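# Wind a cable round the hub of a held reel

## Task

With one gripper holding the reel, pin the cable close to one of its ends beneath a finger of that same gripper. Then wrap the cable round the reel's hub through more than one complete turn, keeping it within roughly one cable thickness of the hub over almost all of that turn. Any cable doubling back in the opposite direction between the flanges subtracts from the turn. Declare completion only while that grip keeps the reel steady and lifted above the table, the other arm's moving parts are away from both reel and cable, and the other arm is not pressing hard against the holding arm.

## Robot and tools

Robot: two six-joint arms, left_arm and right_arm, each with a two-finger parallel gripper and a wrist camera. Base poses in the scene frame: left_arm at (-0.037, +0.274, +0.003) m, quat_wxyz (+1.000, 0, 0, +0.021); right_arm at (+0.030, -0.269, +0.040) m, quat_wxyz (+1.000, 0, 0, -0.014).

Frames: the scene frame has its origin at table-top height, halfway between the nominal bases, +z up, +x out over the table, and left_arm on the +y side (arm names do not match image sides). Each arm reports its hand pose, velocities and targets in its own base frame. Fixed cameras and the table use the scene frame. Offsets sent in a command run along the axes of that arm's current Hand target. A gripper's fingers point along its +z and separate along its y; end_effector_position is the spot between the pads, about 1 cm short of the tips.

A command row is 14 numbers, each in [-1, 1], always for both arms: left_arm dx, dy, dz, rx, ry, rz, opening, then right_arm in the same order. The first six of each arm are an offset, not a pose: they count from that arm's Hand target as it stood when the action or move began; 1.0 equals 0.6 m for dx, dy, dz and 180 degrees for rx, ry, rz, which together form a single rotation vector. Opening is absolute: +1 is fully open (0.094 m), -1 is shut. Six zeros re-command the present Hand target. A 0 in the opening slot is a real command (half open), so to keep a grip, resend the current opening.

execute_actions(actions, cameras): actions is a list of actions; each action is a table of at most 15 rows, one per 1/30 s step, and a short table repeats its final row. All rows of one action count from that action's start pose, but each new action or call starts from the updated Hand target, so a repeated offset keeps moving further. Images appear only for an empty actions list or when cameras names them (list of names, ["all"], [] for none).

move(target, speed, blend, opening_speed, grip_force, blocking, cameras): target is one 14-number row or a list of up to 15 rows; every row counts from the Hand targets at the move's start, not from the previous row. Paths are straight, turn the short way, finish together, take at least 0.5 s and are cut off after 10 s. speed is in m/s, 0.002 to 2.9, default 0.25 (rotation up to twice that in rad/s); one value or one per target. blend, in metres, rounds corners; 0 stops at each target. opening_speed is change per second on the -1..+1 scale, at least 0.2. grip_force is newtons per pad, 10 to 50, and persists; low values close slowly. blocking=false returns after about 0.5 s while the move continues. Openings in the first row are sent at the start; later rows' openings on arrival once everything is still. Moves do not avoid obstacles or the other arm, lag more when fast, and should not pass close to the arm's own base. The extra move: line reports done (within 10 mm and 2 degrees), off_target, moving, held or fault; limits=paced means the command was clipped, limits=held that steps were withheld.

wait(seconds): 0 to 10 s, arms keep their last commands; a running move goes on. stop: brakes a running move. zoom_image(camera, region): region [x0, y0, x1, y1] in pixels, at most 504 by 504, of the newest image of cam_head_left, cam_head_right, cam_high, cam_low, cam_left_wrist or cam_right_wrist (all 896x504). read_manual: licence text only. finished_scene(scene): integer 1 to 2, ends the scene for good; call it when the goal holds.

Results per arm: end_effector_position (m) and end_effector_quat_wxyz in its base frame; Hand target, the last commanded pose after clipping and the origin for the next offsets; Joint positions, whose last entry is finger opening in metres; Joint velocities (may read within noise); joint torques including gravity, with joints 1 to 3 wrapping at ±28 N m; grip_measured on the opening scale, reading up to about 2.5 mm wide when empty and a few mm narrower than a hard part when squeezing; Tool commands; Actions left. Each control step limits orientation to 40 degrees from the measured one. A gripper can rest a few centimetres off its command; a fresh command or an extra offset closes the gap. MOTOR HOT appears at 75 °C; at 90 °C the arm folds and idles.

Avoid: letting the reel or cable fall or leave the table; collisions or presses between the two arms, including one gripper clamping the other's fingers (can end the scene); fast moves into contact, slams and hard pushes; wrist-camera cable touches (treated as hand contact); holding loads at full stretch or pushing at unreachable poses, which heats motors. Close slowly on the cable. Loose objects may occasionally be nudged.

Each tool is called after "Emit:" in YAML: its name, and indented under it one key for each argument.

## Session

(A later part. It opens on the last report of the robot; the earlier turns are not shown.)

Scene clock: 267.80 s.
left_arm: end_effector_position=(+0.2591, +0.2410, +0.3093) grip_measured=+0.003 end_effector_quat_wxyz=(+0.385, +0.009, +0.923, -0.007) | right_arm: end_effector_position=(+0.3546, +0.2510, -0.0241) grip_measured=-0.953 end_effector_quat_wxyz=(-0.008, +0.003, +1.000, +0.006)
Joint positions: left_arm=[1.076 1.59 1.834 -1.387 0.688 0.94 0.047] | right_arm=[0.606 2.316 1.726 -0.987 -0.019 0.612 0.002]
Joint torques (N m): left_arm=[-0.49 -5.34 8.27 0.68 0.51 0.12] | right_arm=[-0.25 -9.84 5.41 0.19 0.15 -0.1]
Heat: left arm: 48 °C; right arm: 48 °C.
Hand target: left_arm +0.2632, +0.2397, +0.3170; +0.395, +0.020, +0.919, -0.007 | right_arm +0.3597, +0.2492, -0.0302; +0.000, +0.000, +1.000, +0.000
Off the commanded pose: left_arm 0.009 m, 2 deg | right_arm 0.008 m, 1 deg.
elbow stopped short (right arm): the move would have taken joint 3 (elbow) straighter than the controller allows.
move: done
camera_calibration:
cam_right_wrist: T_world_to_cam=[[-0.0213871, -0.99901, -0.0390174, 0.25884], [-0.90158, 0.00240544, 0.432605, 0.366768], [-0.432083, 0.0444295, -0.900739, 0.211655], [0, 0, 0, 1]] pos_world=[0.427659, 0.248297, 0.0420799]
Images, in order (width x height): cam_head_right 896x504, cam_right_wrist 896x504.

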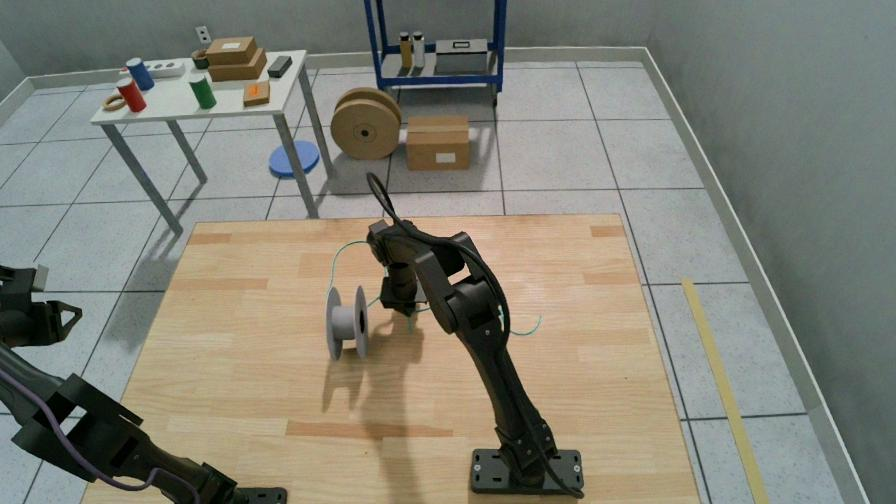

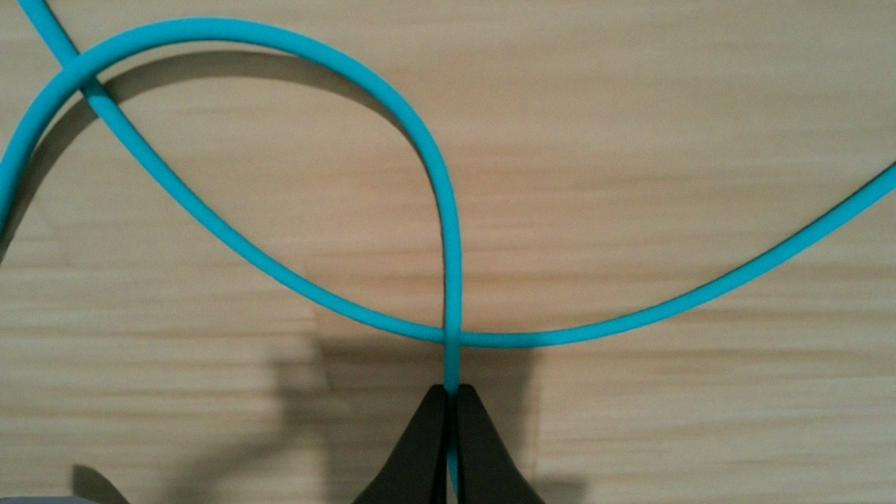

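Emit:
move:
  target:
    - [0,0,0,0,0,0,0,0.05,0,-0.04,0,0,0,-1]
    - [0,0,0,0,0,0,0,0.16,-0.02,-0.04,0,0,0,-1]
    - [0,0,0,0,0,0,0,0.16,-0.02,0.005,0,0,0,-1]
    - [0,0,0,0,0,0,0,0.16,-0.02,0.005,0,0,0,-0.6]
    - [0,0,0,0,0,0,0,0.16,-0.02,-0.1,0,0,0,-0.4]
    - [0,0,0,0,0,0,0,0.055,-0.02,-0.1,0,0,0,-0.4]
  speed: 0.12
  opening_speed: 1
  cameras: ["cam_right_wrist","cam_head_right"]

Scene clock: 278.50 s.
left_arm: end_effector_position=(+0.2591, +0.2410, +0.3093) grip_measured=+0.003 end_effector_quat_wxyz=(+0.385, +0.009, +0.923, -0.007) | right_arm: end_effector_position=(+0.3208, +0.2356, +0.0304) grip_measured=-0.401 end_effector_quat_wxyz=(-0.004, +0.004, +1.000, +0.003)
Joint positions: left_arm=[1.076 1.59 1.834 -1.387 0.688 0.94 0.047] | right_arm=[0.627 2.108 1.609 -1.075 -0.01 0.634 0.028]
Joint torques (N m): left_arm=[-0.49 -5.35 8.27 0.68 0.51 0.12] | right_arm=[-0.06 -8.36 7.58 -0.05 0.06 -0.06]
Heat: left arm: 48 °C; right arm: 46 °C.
Hand target: left_arm +0.2632, +0.2397, +0.3170; +0.395, +0.020, +0.919, -0.007 | right_arm +0.3268, +0.2372, +0.0299; +0.000, +0.000, +1.000, +0.000
Off the commanded pose: left_arm 0.009 m, 2 deg | right_arm 0.006 m, 1 deg.
move: done; target 5's new opening was sent with right_arm's hand 0.021 m and 3 deg from that target
camera_calibration:
cam_right_wrist: T_world_to_cam=[[-0.0221954, -0.999212, -0.0329048, 0.245058], [-0.904921, 0.00608774, 0.425536, 0.313201], [-0.425, 0.0392211, -0.904343, 0.245817], [0, 0, 0, 1]] pos_world=[0.393333, 0.233317, 0.0970888]
Images, in order (width x height): cam_head_right 896x504, cam_right_wrist 896x504.

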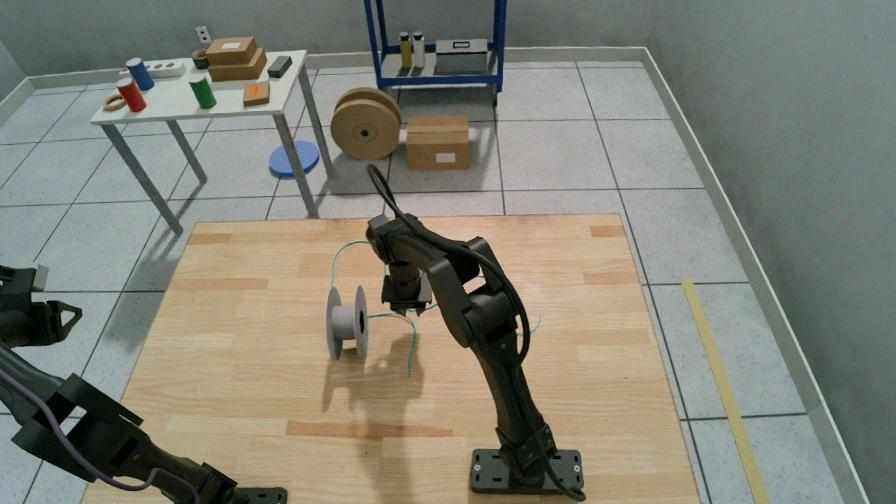

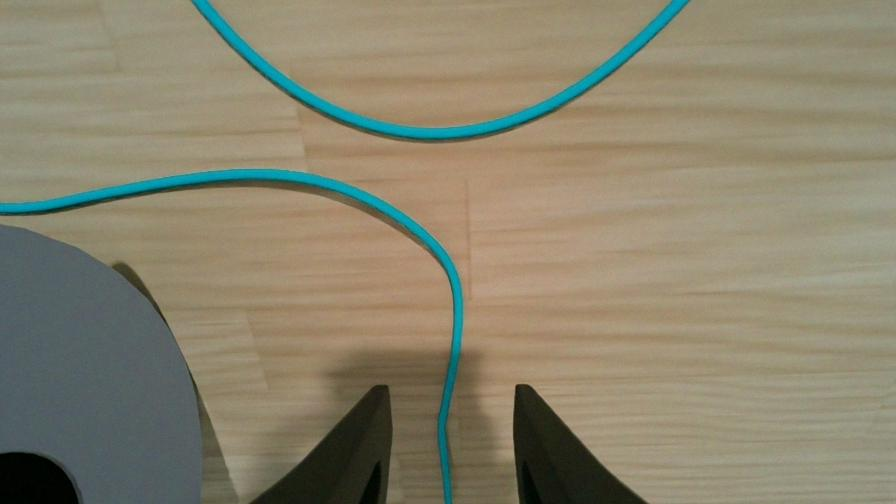

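Emit:
execute_actions:
  actions: []

Scene clock: 306.00 s.
left_arm: end_effector_position=(+0.2591, +0.2410, +0.3093) grip_measured=+0.003 end_effector_quat_wxyz=(+0.385, +0.009, +0.923, -0.007) | right_arm: end_effector_position=(+0.3207, +0.2355, +0.0304) grip_measured=-0.401 end_effector_quat_wxyz=(-0.004, +0.004, +1.000, +0.003)
Joint positions: left_arm=[1.076 1.59 1.834 -1.387 0.688 0.94 0.047] | right_arm=[0.627 2.108 1.609 -1.075 -0.01 0.634 0.028]
Joint velocities: within noise
Joint torques (N m): left_arm=[-0.49 -5.35 8.28 0.68 0.51 0.12] | right_arm=[-0.03 -8.36 7.43 -0.06 0.05 -0.11]
Heat: left arm: 48 °C; right arm: 42 °C.
Hand target: left_arm +0.2632, +0.2397, +0.3170; +0.395, +0.020, +0.919, -0.007 | right_arm +0.3267, +0.2372, +0.0299; +0.000, +0.000, +1.000, +0.000
Tool commands: left_gripper/opening=+0.0 right_gripper/opening=-0.4
Off the commanded pose: left_arm 0.009 m, 2 deg | right_arm 0.006 m, 1 deg.
camera_calibration:
cam_left_wrist: T_world_to_cam=[[-0.00985274, -0.99984, -0.0149483, 0.247888], [-0.937141, 0.0144475, -0.348651, 0.382443], [0.348811, 0.0105735, -0.937133, 0.291056], [0, 0, 0, 1]] pos_world=[0.259322, 0.239245, 0.409803]
cam_right_wrist: T_world_to_cam=[[-0.0217746, -0.999237, -0.0324346, 0.244752], [-0.904659, 0.00588285, 0.426096, 0.313003], [-0.42558, 0.0386203, -0.904097, 0.246123], [0, 0, 0, 1]] pos_world=[0.393235, 0.233219, 0.0970881]

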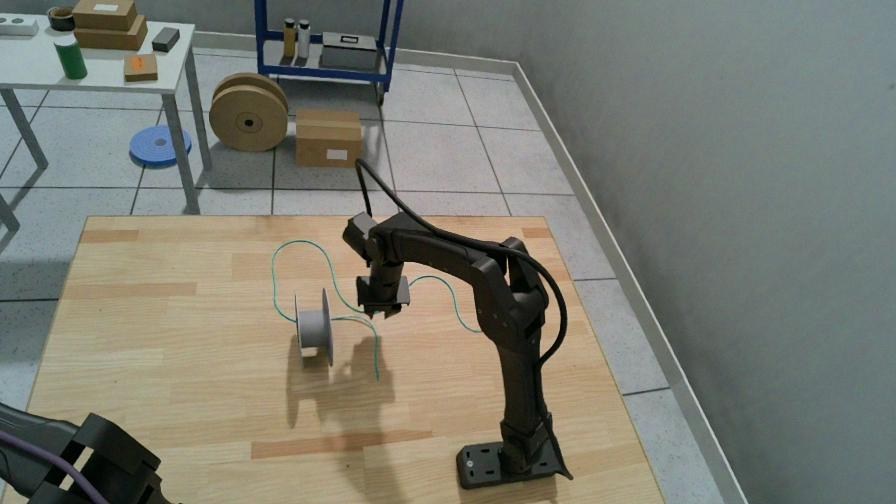

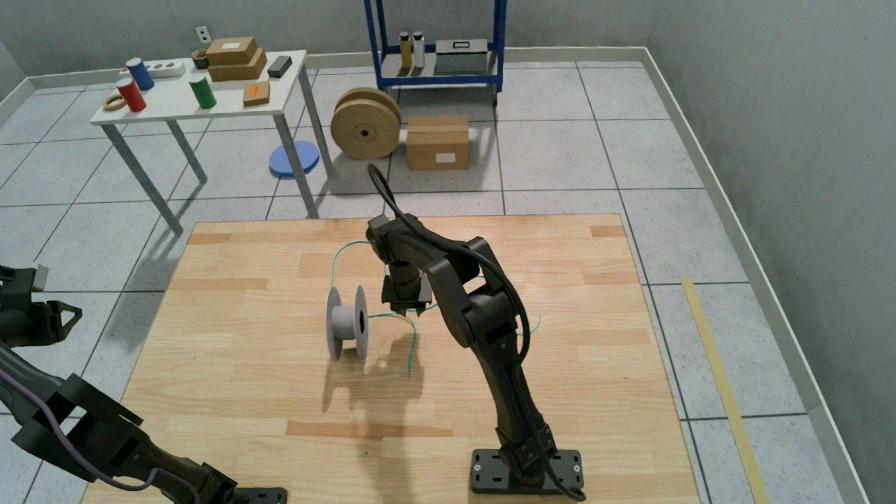

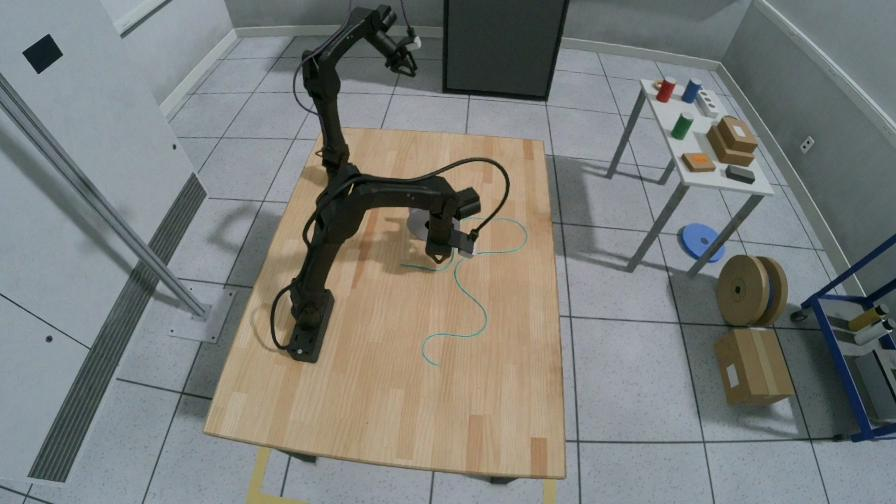

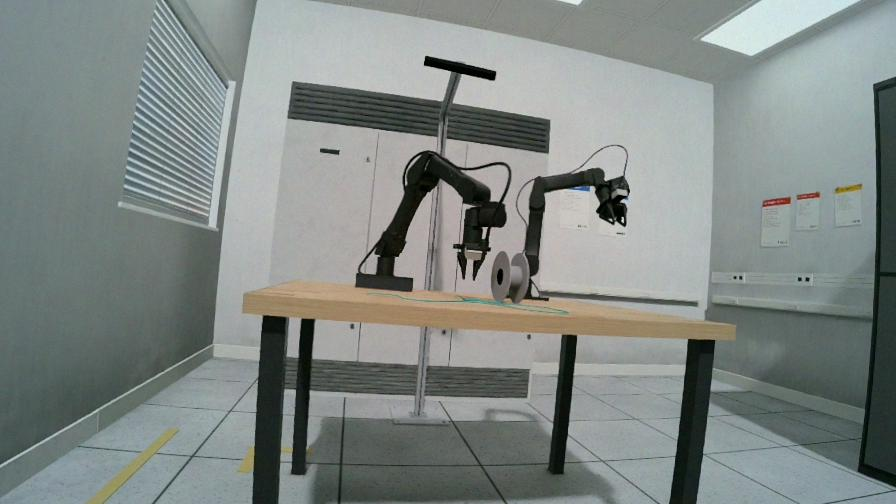

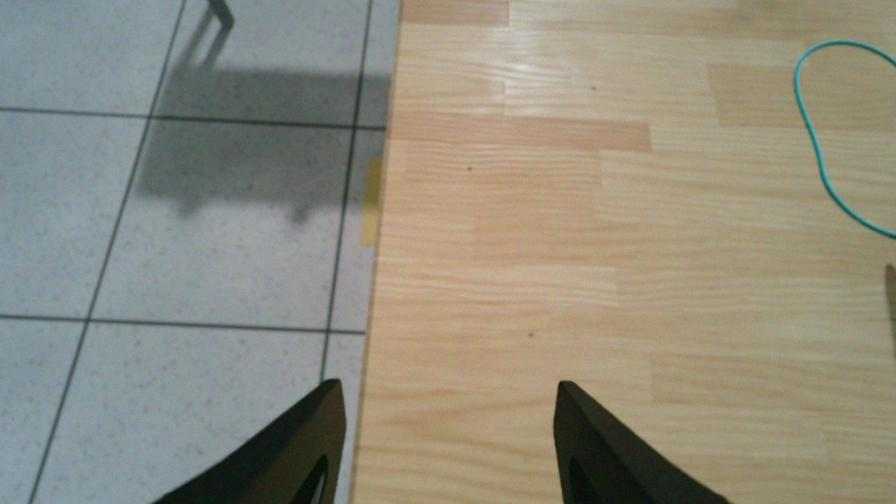

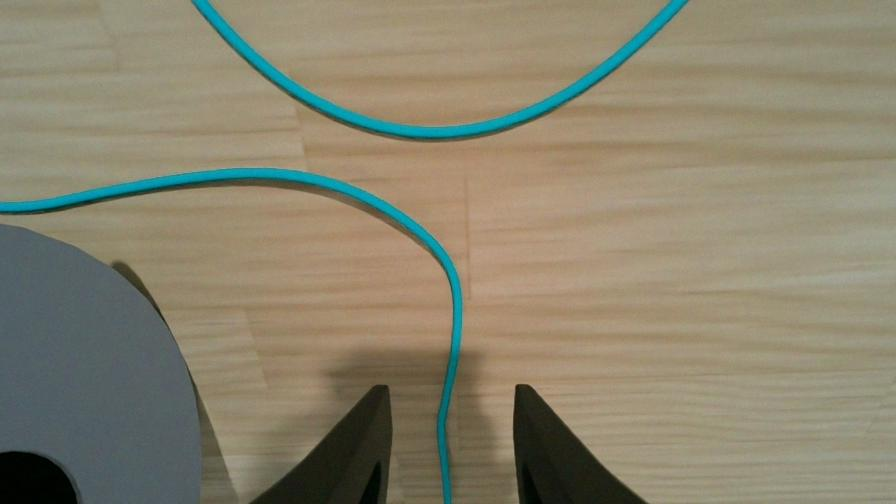

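Emit:
move:
  target:
    - [0,0,0,0,0,0,0,-0.0655,-0.007,0.06,0,0,0,-0.4]
    - [0,0,0,0,0,0,0,-0.0655,-0.007,0.108,0,0,0,-0.4]
  speed: 0.15
  cameras: ["cam_right_wrist"]

Scene clock: 315.63 s.
left_arm: end_effector_position=(+0.2591, +0.2410, +0.3093) grip_measured=+0.003 end_effector_quat_wxyz=(+0.385, +0.009, +0.923, -0.007) | right_arm: end_effector_position=(+0.3615, +0.2325, -0.0285) grip_measured=-0.401 end_effector_quat_wxyz=(-0.006, +0.004, +1.000, +0.002)
Joint positions: left_arm=[1.076 1.59 1.834 -1.387 0.688 0.94 0.047] | right_arm=[0.565 2.308 1.694 -0.966 -0.01 0.573 0.028]
Joint torques (N m): left_arm=[-0.49 -5.34 8.28 0.68 0.51 0.12] | right_arm=[-0.08 -9.7 5.18 0.25 0.06 -0.1]
Heat: left arm: 48 °C; right arm: 42 °C.
Hand target: left_arm +0.2632, +0.2397, +0.3170; +0.395, +0.020, +0.919, -0.007 | right_arm +0.3659, +0.2330, -0.0351; -0.001, +0.000, +1.000, +0.000
Off the commanded pose: left_arm 0.009 m, 2 deg | right_arm 0.008 m, 1 deg.
move: done
camera_calibration:
cam_right_wrist: T_world_to_cam=[[-0.0223628, -0.999306, -0.0297964, 0.241111], [-0.902741, 0.00737689, 0.430121, 0.374202], [-0.429603, 0.0365171, -0.902279, 0.212408], [0, 0, 0, 1]] pos_world=[0.43445, 0.230426, 0.0378829]
Images, in order (width x height): cam_right_wrist 896x504.

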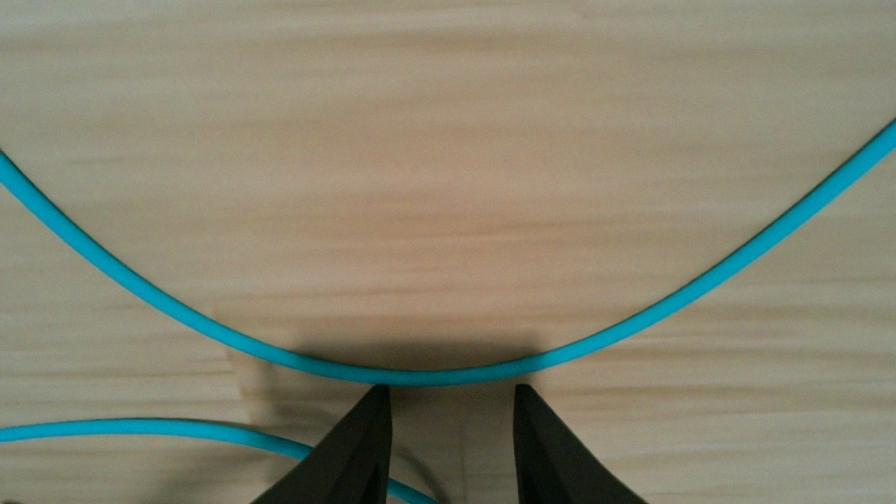

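Emit:
move:
  target:
    - [0,0,0,0,0,0,0,0.0,0,-0.05,0,0,0,-0.4]
    - [0,0,0,0,0,0,0,0.086,0.0075,-0.04,0,0,0,-0.4]
    - [0,0,0,0,0,0,0,0.086,0.0075,0,0,0,0,-0.4]
  speed: 0.15
  blend: 0.01
  cameras: ["cam_right_wrist"]

Emit:
move:
  target: [0,0,0,0,0,0,0,0,0,0,0,0,0,-1]
  opening_speed: 0.8
  cameras: ["cam_right_wrist"]

Scene clock: 332.90 s.
left_arm: end_effector_position=(+0.2591, +0.2410, +0.3093) grip_measured=+0.003 end_effector_quat_wxyz=(+0.385, +0.009, +0.923, -0.007) | right_arm: end_effector_position=(+0.3076, +0.2318, -0.0314) grip_measured=-0.401 end_effector_quat_wxyz=(-0.021, -0.005, +1.000, -0.013)
Joint positions: left_arm=[1.076 1.59 1.834 -1.387 0.688 0.94 0.047] | right_arm=[0.641 2.189 1.476 -0.906 -0.004 0.63 0.028]
Joint torques (N m): left_arm=[-0.49 -5.34 8.27 0.68 0.51 0.12] | right_arm=[0.23 -10.36 3.44 0.73 -0.01 0.16]
Heat: left arm: 48 °C; right arm: 43 °C.
Hand target: left_arm +0.2632, +0.2397, +0.3170; +0.395, +0.020, +0.919, -0.007 | right_arm +0.3143, +0.2375, -0.0350; +0.000, +0.000, +1.000, +0.000
Off the commanded pose: left_arm 0.009 m, 2 deg | right_arm 0.009 m, 3 deg.
move: off_target (right_arm)
camera_calibration:
cam_right_wrist: T_world_to_cam=[[-0.00423543, -0.999991, -0.000903474, 0.234489], [-0.890017, 0.00335772, 0.455915, 0.324535], [-0.455908, 0.0027351, -0.890023, 0.20291], [0, 0, 0, 1]] pos_world=[0.382343, 0.232842, 0.0328459]
Images, in order (width x height): cam_right_wrist 896x504.

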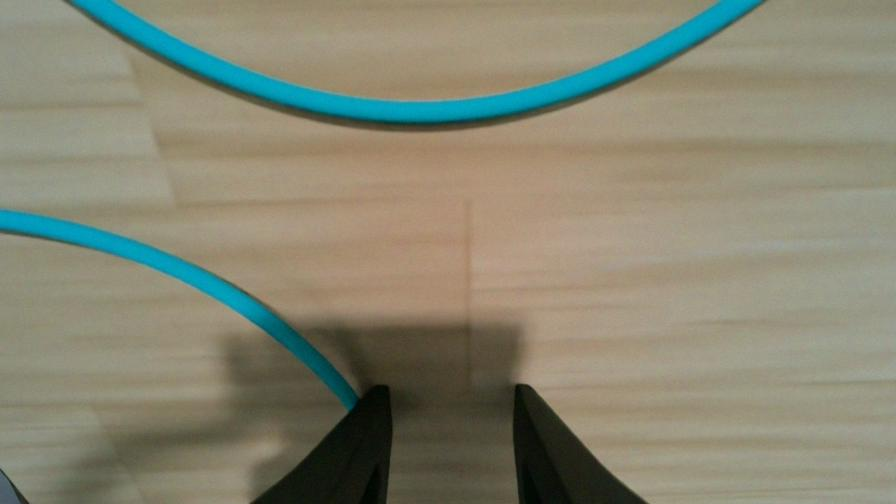

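Scene clock: 333.87 s.
left_arm: end_effector_position=(+0.2591, +0.2410, +0.3093) grip_measured=+0.003 end_effector_quat_wxyz=(+0.385, +0.009, +0.923, -0.007) | right_arm: end_effector_position=(+0.3092, +0.2398, -0.0317) grip_measured=-0.988 end_effector_quat_wxyz=(-0.018, -0.005, +1.000, +0.004)
Joint positions: left_arm=[1.076 1.59 1.834 -1.387 0.688 0.94 0.047] | right_arm=[0.644 2.189 1.475 -0.881 -0.028 0.634 0.001]
Joint torques (N m): left_arm=[-0.5 -5.34 8.27 0.68 0.51 0.11] | right_arm=[-0.08 -10.43 3.4 0.46 0.25 0.11]
Heat: left arm: 48 °C; right arm: 43 °C.
Hand target: left_arm +0.2632, +0.2397, +0.3170; +0.395, +0.020, +0.919, -0.007 | right_arm +0.3144, +0.2374, -0.0350; +0.000, +0.000, +1.000, +0.000
Off the commanded pose: left_arm 0.009 m, 2 deg | right_arm 0.006 m, 2 deg.
move: done
camera_calibration:
cam_right_wrist: T_world_to_cam=[[-0.00578371, -0.999385, -0.0345866, 0.241842], [-0.892615, -0.010432, 0.450699, 0.330065], [-0.450783, 0.0334792, -0.892006, 0.194339], [0, 0, 0, 1]] pos_world=[0.383625, 0.23863, 0.0329559]
Images, in order (width x height): cam_right_wrist 896x504.

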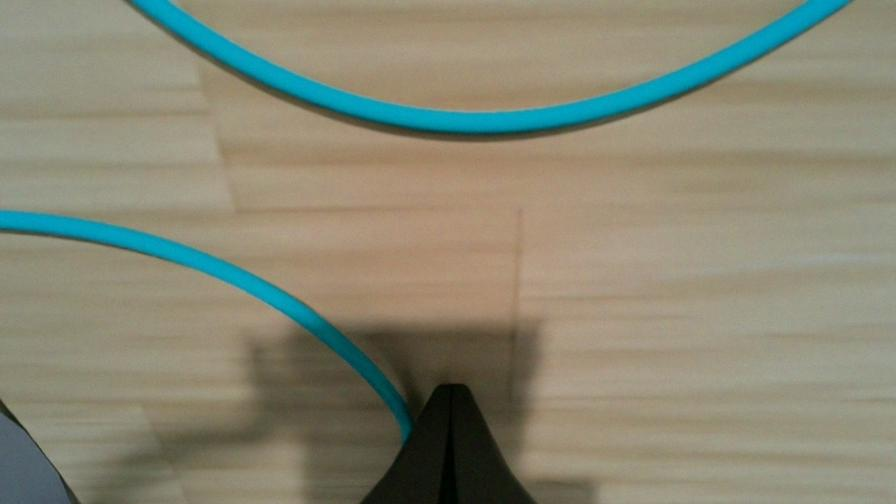

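Emit:
move:
  target: [0,0,0,0,0,0,0,0,0,-0.1,0,0,0,-0.4]
  speed: 0.15
  cameras: ["cam_right_wrist"]

Scene clock: 337.70 s.
left_arm: end_effector_position=(+0.2591, +0.2410, +0.3093) grip_measured=+0.003 end_effector_quat_wxyz=(+0.385, +0.009, +0.923, -0.007) | right_arm: end_effector_position=(+0.3035, +0.2337, +0.0029) grip_measured=-0.401 end_effector_quat_wxyz=(-0.031, -0.004, +0.999, -0.010)
Joint positions: left_arm=[1.076 1.59 1.834 -1.387 0.688 0.94 0.047] | right_arm=[0.644 2.14 1.543 -1.036 -0.02 0.635 0.028]
Joint torques (N m): left_arm=[-0.5 -5.34 8.27 0.68 0.51 0.11] | right_arm=[-0.05 -13.63 6.93 -0.24 0.13 0.15]
Heat: left arm: 48 °C; right arm: 43 °C.
Hand target: left_arm +0.2632, +0.2397, +0.3170; +0.395, +0.020, +0.919, -0.007 | right_arm +0.3144, +0.2374, +0.0249; -0.001, +0.000, +1.000, +0.000
Off the commanded pose: left_arm 0.009 m, 2 deg | right_arm 0.025 m, 4 deg.
move: off_target (right_arm)
camera_calibration:
cam_right_wrist: T_world_to_cam=[[-0.00637079, -0.999965, -0.00535891, 0.237086], [-0.880864, 0.00307521, 0.47336, 0.302511], [-0.473327, 0.00773614, -0.880853, 0.235621], [0, 0, 0, 1]] pos_world=[0.379507, 0.234324, 0.0656214]
Images, in order (width x height): cam_right_wrist 896x504.

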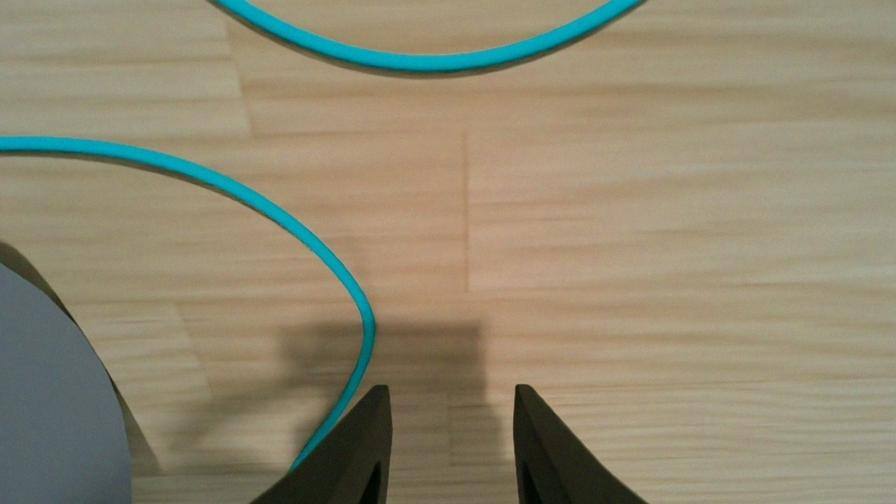

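Emit:
move:
  target: [0,0,0,0,0,0,0,0,0,-0.1,0,0,0,-0.3]
  speed: 0.15
  cameras: ["cam_right_wrist","cam_head_right"]

Scene clock: 340.83 s.
left_arm: end_effector_position=(+0.2591, +0.2410, +0.3093) grip_measured=+0.003 end_effector_quat_wxyz=(+0.385, +0.009, +0.923, -0.007) | right_arm: end_effector_position=(+0.3066, +0.2359, +0.0630) grip_measured=-0.301 end_effector_quat_wxyz=(-0.030, -0.004, +0.999, -0.010)
Joint positions: left_arm=[1.076 1.59 1.834 -1.387 0.688 0.94 0.047] | right_arm=[0.644 2.095 1.72 -1.255 -0.019 0.635 0.033]
Joint torques (N m): left_arm=[-0.49 -5.34 8.28 0.68 0.51 0.12] | right_arm=[0.06 -13.37 7.28 -0.23 0.16 0.09]
Heat: left arm: 48 °C; right arm: 43 °C.
Hand target: left_arm +0.2632, +0.2397, +0.3170; +0.395, +0.020, +0.919, -0.007 | right_arm +0.3145, +0.2375, +0.0851; +0.000, +0.000, +1.000, +0.000
Off the commanded pose: left_arm 0.009 m, 2 deg | right_arm 0.023 m, 4 deg.
move: off_target (right_arm)
camera_calibration:
cam_right_wrist: T_world_to_cam=[[-0.00664796, -0.999961, -0.00589624, 0.239798], [-0.881561, 0.00307731, 0.472061, 0.277028], [-0.472024, 0.00833613, -0.881546, 0.289586], [0, 0, 0, 1]] pos_world=[0.382502, 0.236522, 0.125923]
Images, in order (width x height): cam_head_right 896x504, cam_right_wrist 896x504.

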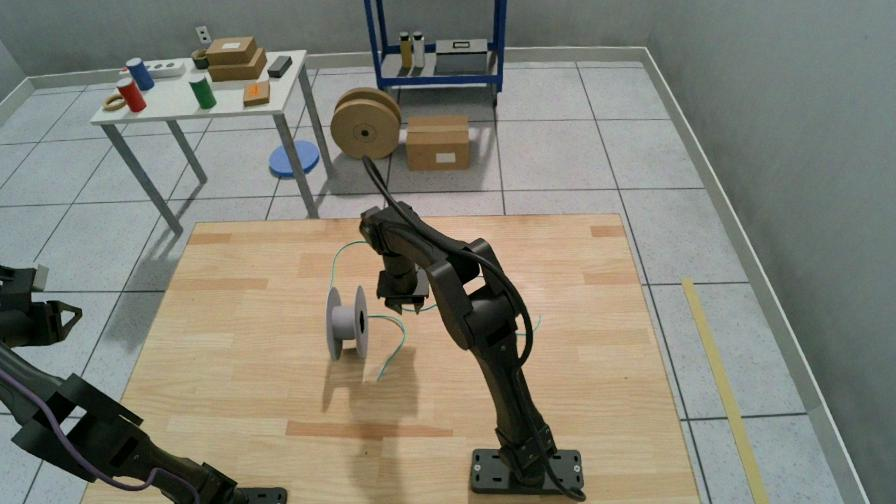

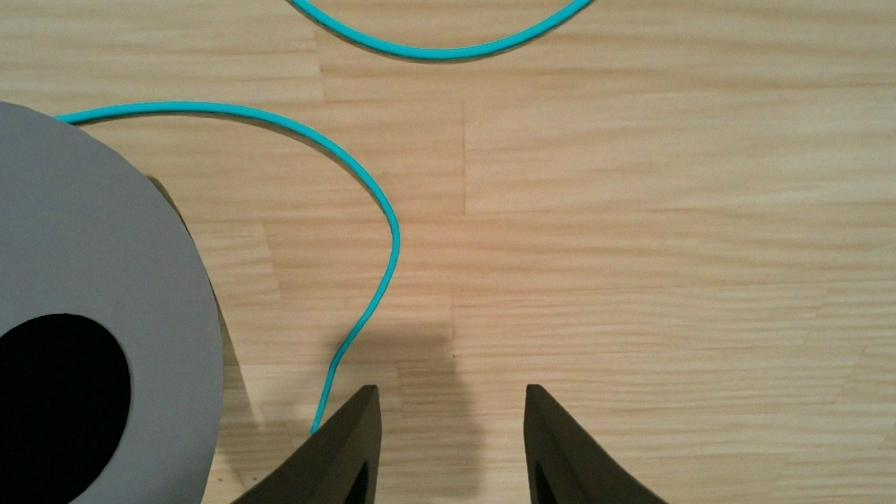

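Emit:
move:
  target:
    - [0,0,0,0,0,0,0,0.0325,0.045,0.1,0,0,0.0778,-0.3]
  speed: 0.15
  cameras: ["cam_right_wrist"]

Scene clock: 350.70 s.
left_arm: end_effector_position=(+0.2591, +0.2410, +0.3093) grip_measured=+0.003 end_effector_quat_wxyz=(+0.385, +0.009, +0.923, -0.007) | right_arm: end_effector_position=(+0.2928, +0.2645, +0.0294) grip_measured=-0.301 end_effector_quat_wxyz=(-0.008, +0.119, +0.993, +0.006)
Joint positions: left_arm=[1.076 1.59 1.834 -1.387 0.688 0.94 0.047] | right_arm=[0.723 2.095 1.585 -1.063 -0.019 0.962 0.033]
Joint torques (N m): left_arm=[-0.5 -5.34 8.28 0.68 0.51 0.11] | right_arm=[0.4 -9.09 5 0.17 0.17 0.09]
Heat: left arm: 48 °C; right arm: 43 °C.
Hand target: left_arm +0.2632, +0.2397, +0.3170; +0.395, +0.020, +0.919, -0.007 | right_arm +0.2949, +0.2645, +0.0251; +0.000, +0.122, +0.993, +0.000
Off the commanded pose: left_arm 0.009 m, 2 deg | right_arm 0.005 m, 1 deg.
move: done
camera_calibration:
cam_right_wrist: T_world_to_cam=[[-0.250412, -0.967474, -0.0358974, 0.331699], [-0.875907, 0.210605, 0.434087, 0.225241], [-0.412408, 0.140143, -0.900155, 0.20146], [0, 0, 0, 1]] pos_world=[0.363435, 0.24524, 0.095478]
Images, in order (width x height): cam_right_wrist 896x504.

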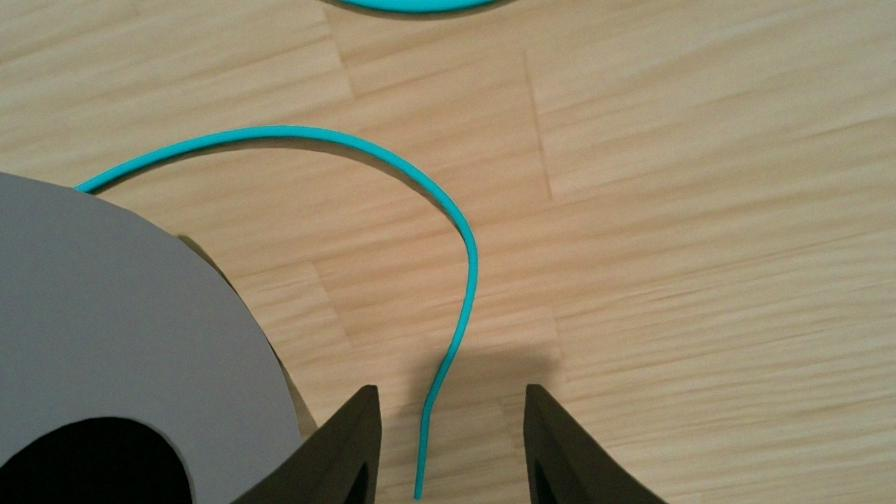

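Emit:
move:
  target:
    - [0,0,0,0,0,0,0,-0.0167,-0.01,0.05,0,0,0,-0.3]
    - [0,0,0,0,0,0,0,-0.0167,-0.01,0.1,0,0,0,-0.3]
  speed: 0.12
  cameras: ["cam_right_wrist"]

Emit:
move:
  target: [0,0,0,0,0,0,0,0,0,0,0,0,0,-1]
  opening_speed: 0.8
  cameras: ["cam_right_wrist"]

Scene clock: 357.73 s.
left_arm: end_effector_position=(+0.2591, +0.2410, +0.3093) grip_measured=+0.003 end_effector_quat_wxyz=(+0.385, +0.009, +0.923, -0.007) | right_arm: end_effector_position=(+0.2974, +0.2590, -0.0300) grip_measured=-0.301 end_effector_quat_wxyz=(-0.009, +0.123, +0.992, +0.005)
Joint positions: left_arm=[1.076 1.59 1.834 -1.387 0.688 0.94 0.047] | right_arm=[0.705 2.179 1.467 -0.863 -0.019 0.952 0.033]
Joint torques (N m): left_arm=[-0.49 -5.34 8.28 0.68 0.51 0.12] | right_arm=[-0.46 -8.69 5.15 0.22 0.16 -0.06]
Heat: left arm: 48 °C; right arm: 43 °C.
Hand target: left_arm +0.2632, +0.2397, +0.3170; +0.395, +0.020, +0.919, -0.007 | right_arm +0.3030, +0.2562, -0.0350; -0.001, +0.122, +0.993, +0.000
Off the commanded pose: left_arm 0.009 m, 2 deg | right_arm 0.008 m, 1 deg.
move: done
camera_calibration:
cam_right_wrist: T_world_to_cam=[[-0.258923, -0.96528, -0.0345351, 0.327363], [-0.873461, 0.21873, 0.434998, 0.253554], [-0.412341, 0.142796, -0.899769, 0.14989], [0, 0, 0, 1]] pos_world=[0.368037, 0.239133, 0.0358768]
Images, in order (width x height): cam_right_wrist 896x504.

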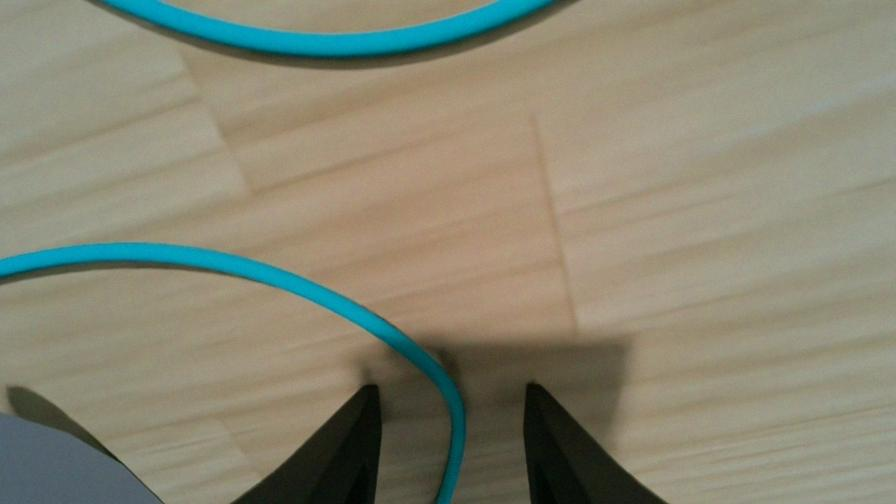

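Scene clock: 358.83 s.
left_arm: end_effector_position=(+0.2591, +0.2410, +0.3093) grip_measured=+0.003 end_effector_quat_wxyz=(+0.385, +0.009, +0.923, -0.007) | right_arm: end_effector_position=(+0.2976, +0.2591, -0.0300) grip_measured=-0.953 end_effector_quat_wxyz=(-0.008, +0.123, +0.992, +0.005)
Joint positions: left_arm=[1.076 1.59 1.834 -1.387 0.688 0.94 0.047] | right_arm=[0.705 2.179 1.467 -0.862 -0.019 0.951 0.002]
Joint torques (N m): left_arm=[-0.49 -5.35 8.28 0.69 0.51 0.12] | right_arm=[-0.5 -8.87 5.03 0.17 0.15 -0.09]
Heat: left arm: 48 °C; right arm: 43 °C.
Hand target: left_arm +0.2632, +0.2397, +0.3170; +0.395, +0.020, +0.919, -0.007 | right_arm +0.3031, +0.2562, -0.0350; -0.001, +0.122, +0.993, +0.000
Off the commanded pose: left_arm 0.009 m, 2 deg | right_arm 0.008 m, 1 deg.
move: done
camera_calibration:
cam_right_wrist: T_world_to_cam=[[-0.258143, -0.965467, -0.0351405, 0.327364], [-0.873883, 0.217837, 0.434598, 0.253936], [-0.411935, 0.142897, -0.899939, 0.149825], [0, 0, 0, 1]] pos_world=[0.368135, 0.239333, 0.0359773]
Images, in order (width x height): cam_right_wrist 896x504.

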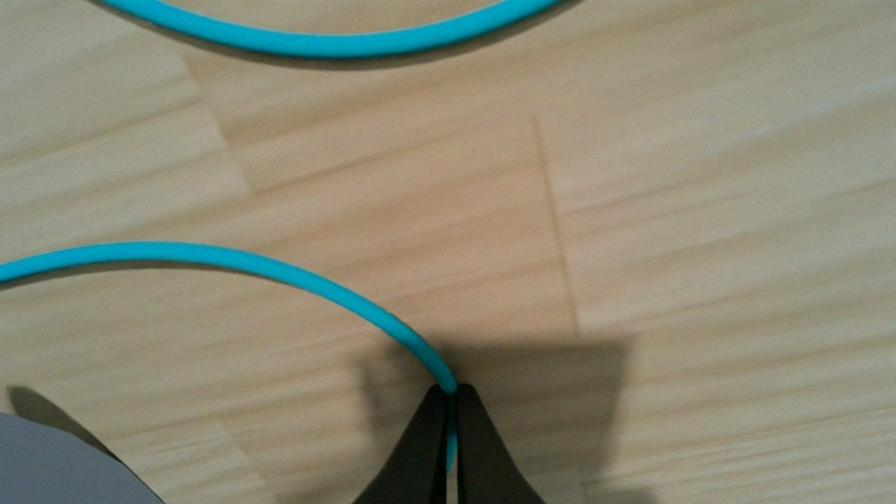

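Emit:
move:
  target:
    - [0,0,0,0,0,0,0,0,0,-0.38,0,0,0,-1]
  speed: 0.2
  cameras: ["cam_right_wrist","cam_head_right","cam_low"]

Scene clock: 365.13 s.
left_arm: end_effector_position=(+0.2591, +0.2410, +0.3093) grip_measured=+0.003 end_effector_quat_wxyz=(+0.385, +0.009, +0.923, -0.007) | right_arm: end_effector_position=(+0.2997, +0.2609, +0.1697) grip_measured=-0.955 end_effector_quat_wxyz=(+0.009, +0.123, +0.992, +0.024)
Joint positions: left_arm=[1.076 1.59 1.834 -1.387 0.688 0.94 0.047] | right_arm=[0.705 2.053 2.083 -1.553 -0.019 0.951 0.002]
Joint torques (N m): left_arm=[-0.5 -5.34 8.28 0.68 0.51 0.12] | right_arm=[-0.54 -13.18 7.05 0.05 0.17 -0.08]
Heat: left arm: 49 °C; right arm: 43 °C.
Hand target: left_arm +0.2632, +0.2397, +0.3170; +0.395, +0.020, +0.919, -0.007 | right_arm +0.3033, +0.2563, +0.1930; -0.001, +0.122, +0.993, +0.000
Off the commanded pose: left_arm 0.009 m, 2 deg | right_arm 0.024 m, 3 deg.
joint sent to its limit (right arm) — joint 4 (wrist pitch), lower limit. The joint targets are off in orientation, not in position.
move: off_target (right_arm)
camera_calibration:
cam_right_wrist: T_world_to_cam=[[-0.256008, -0.96357, -0.0774173, 0.342731], [-0.890391, 0.203866, 0.406993, 0.181859], [-0.376383, 0.173125, -0.910145, 0.313346], [0, 0, 0, 1]] pos_world=[0.367606, 0.238923, 0.237709]
Images, in order (width x height): cam_head_right 896x504, cam_low 896x504, cam_right_wrist 896x504.

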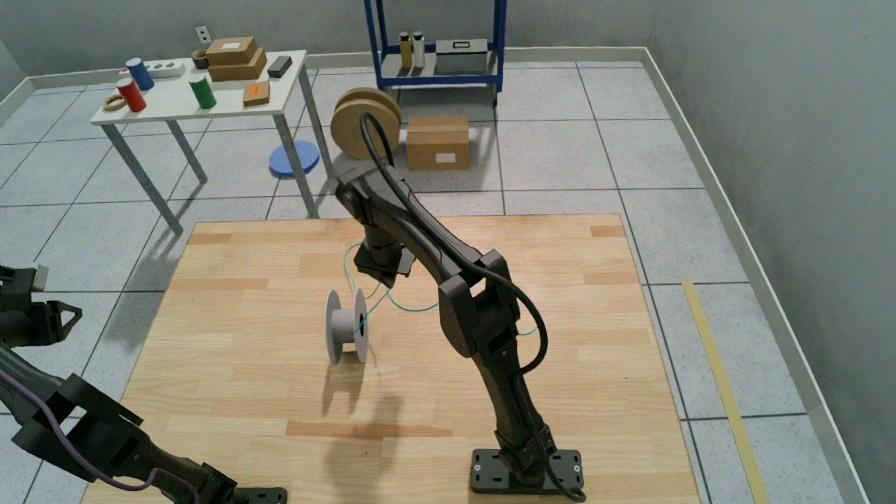

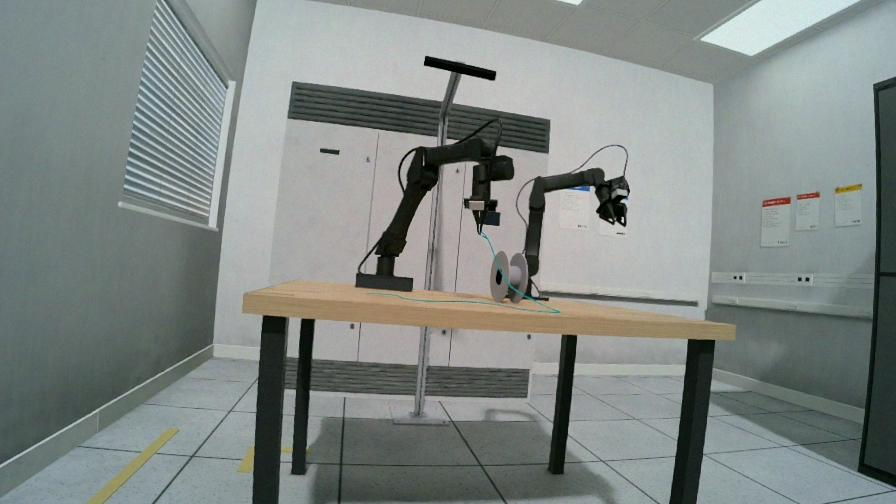

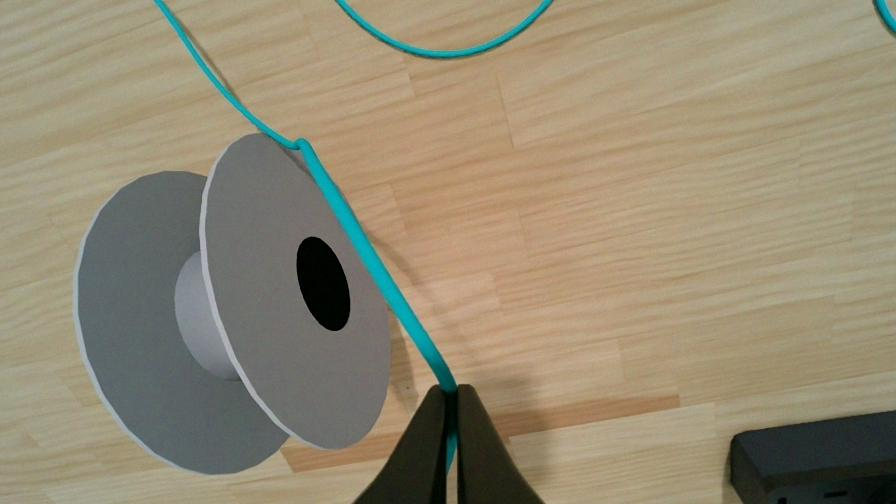

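Emit:
zoom_image:
  camera: "cam_head_right"
  region: [300, 230, 460, 380]

Emit:
zoom_image:
  camera: "cam_low"
  region: [440, 200, 600, 330]

Scaled by 3.150 from the camera's 896x504 image, which has a finer 1280x720 frame.

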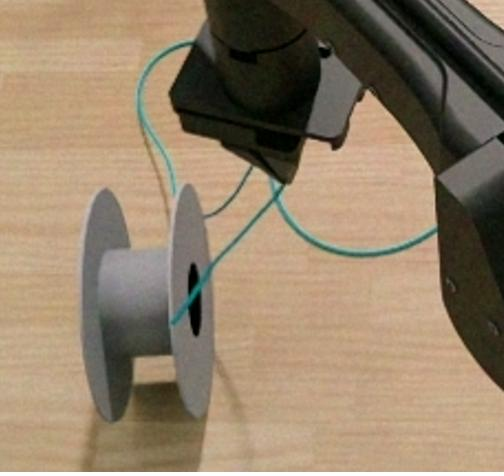

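Scaled by 3.150 from the camera's 896x504 image, which has a finer 1280x720 frame.

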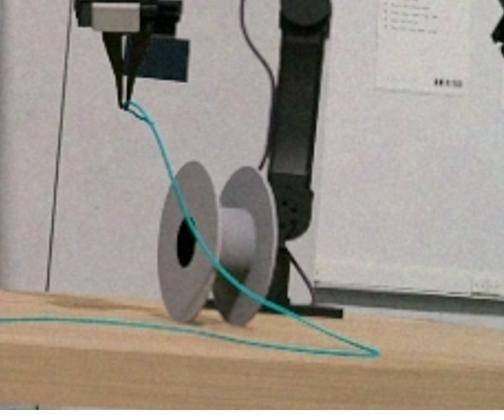

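Emit:
move:
  target:
    - [0,0,0,0,0,0,0,-0.0688,0.1373,-0.05,0,0,0,-1]
    - [0,0,0,0,0,0,0,-0.062,0.2335,-0.033,0,0,0,-1]
  speed: 0.15
  blend: 0.02
  cameras: ["cam_right_wrist","cam_head_right","cam_head_left","cam_low"]

Scene clock: 377.23 s.
left_arm: end_effector_position=(+0.2591, +0.2410, +0.3093) grip_measured=+0.003 end_effector_quat_wxyz=(+0.385, +0.009, +0.923, -0.007) | right_arm: end_effector_position=(+0.3647, +0.3797, +0.2112) grip_measured=-0.955 end_effector_quat_wxyz=(+0.121, +0.114, +0.971, +0.172)
Joint positions: left_arm=[1.076 1.59 1.834 -1.387 0.688 0.94 0.047] | right_arm=[0.798 2.44 2.84 -1.549 -0.018 1.034 0.002]
Joint torques (N m): left_arm=[-0.5 -5.34 8.28 0.68 0.51 0.12] | right_arm=[-0.2 -10.28 7.05 0.97 0.12 0.08]
Heat: left arm: 49 °C; right arm: 44 °C.
Hand target: left_arm +0.2632, +0.2397, +0.3170; +0.395, +0.020, +0.919, -0.007 | right_arm +0.3733, +0.3832, +0.2127; -0.001, +0.122, +0.993, +0.000
Off the commanded pose: left_arm 0.009 m, 2 deg | right_arm 0.009 m, 24 deg.
elbow stopped short (right arm): the move would have taken joint 3 (elbow) straighter than the controller allows.
move: off_target (right_arm)
camera_calibration:
cam_right_wrist: T_world_to_cam=[[-0.185443, -0.902874, -0.387853, 0.493895], [-0.972396, 0.111725, 0.204849, 0.306227], [-0.14162, 0.415135, -0.89867, 0.175049], [0, 0, 0, 1]] pos_world=[0.414154, 0.339043, 0.28614]
Images, in order (width x height): cam_head_left 896x504, cam_head_right 896x504, cam_low 896x504, cam_right_wrist 896x504.

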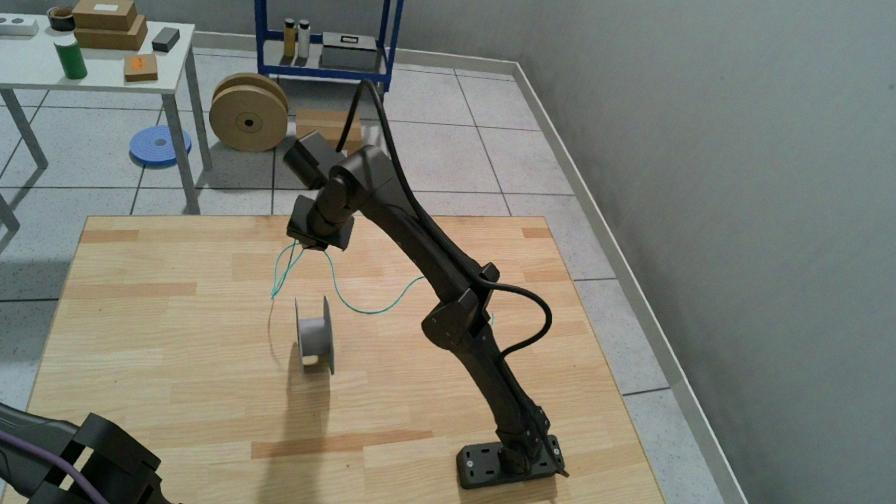

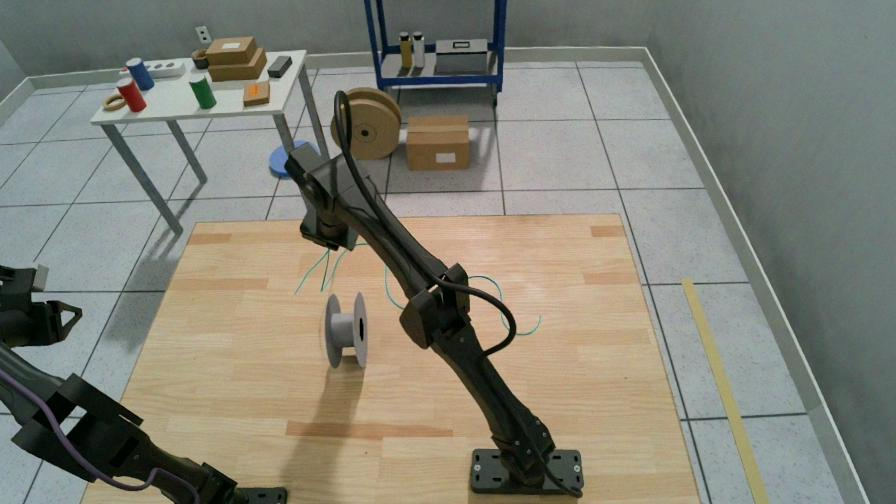

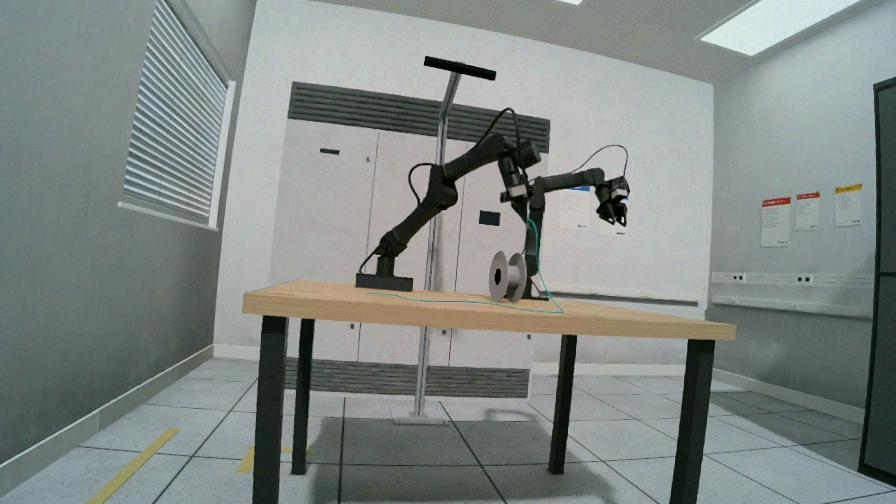

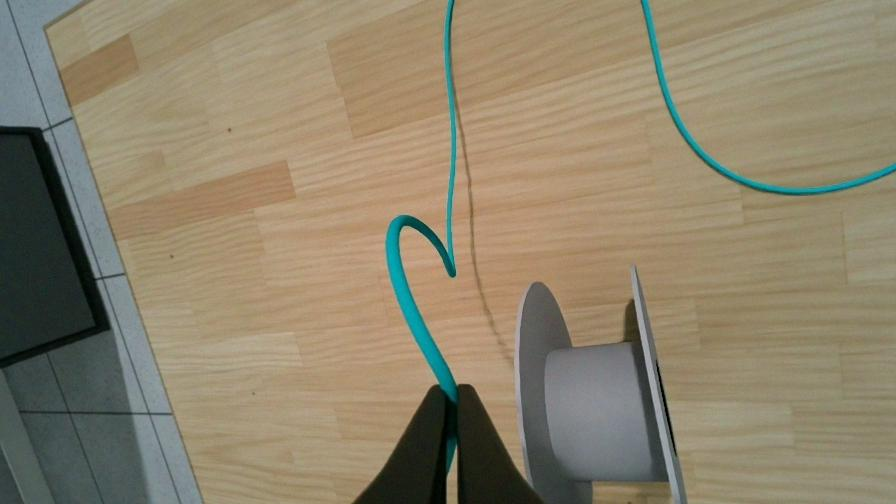

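Emit:
zoom_image:
  camera: "cam_head_right"
  region: [260, 220, 420, 380]

Emit:
zoom_image:
  camera: "cam_low"
  region: [470, 180, 600, 330]

Scaled by 3.150 from the camera's 896x504 image, which has a finer 1280x720 frame.

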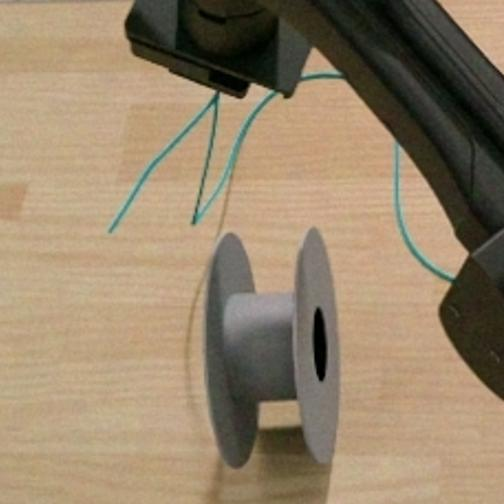

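Scaled by 3.360 from the camera's 896x504 image, which has a finer 1280x720 frame.

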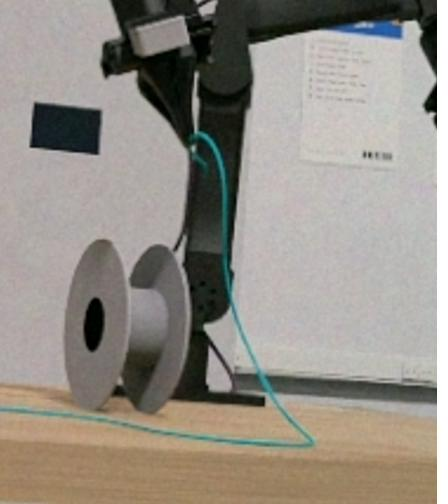

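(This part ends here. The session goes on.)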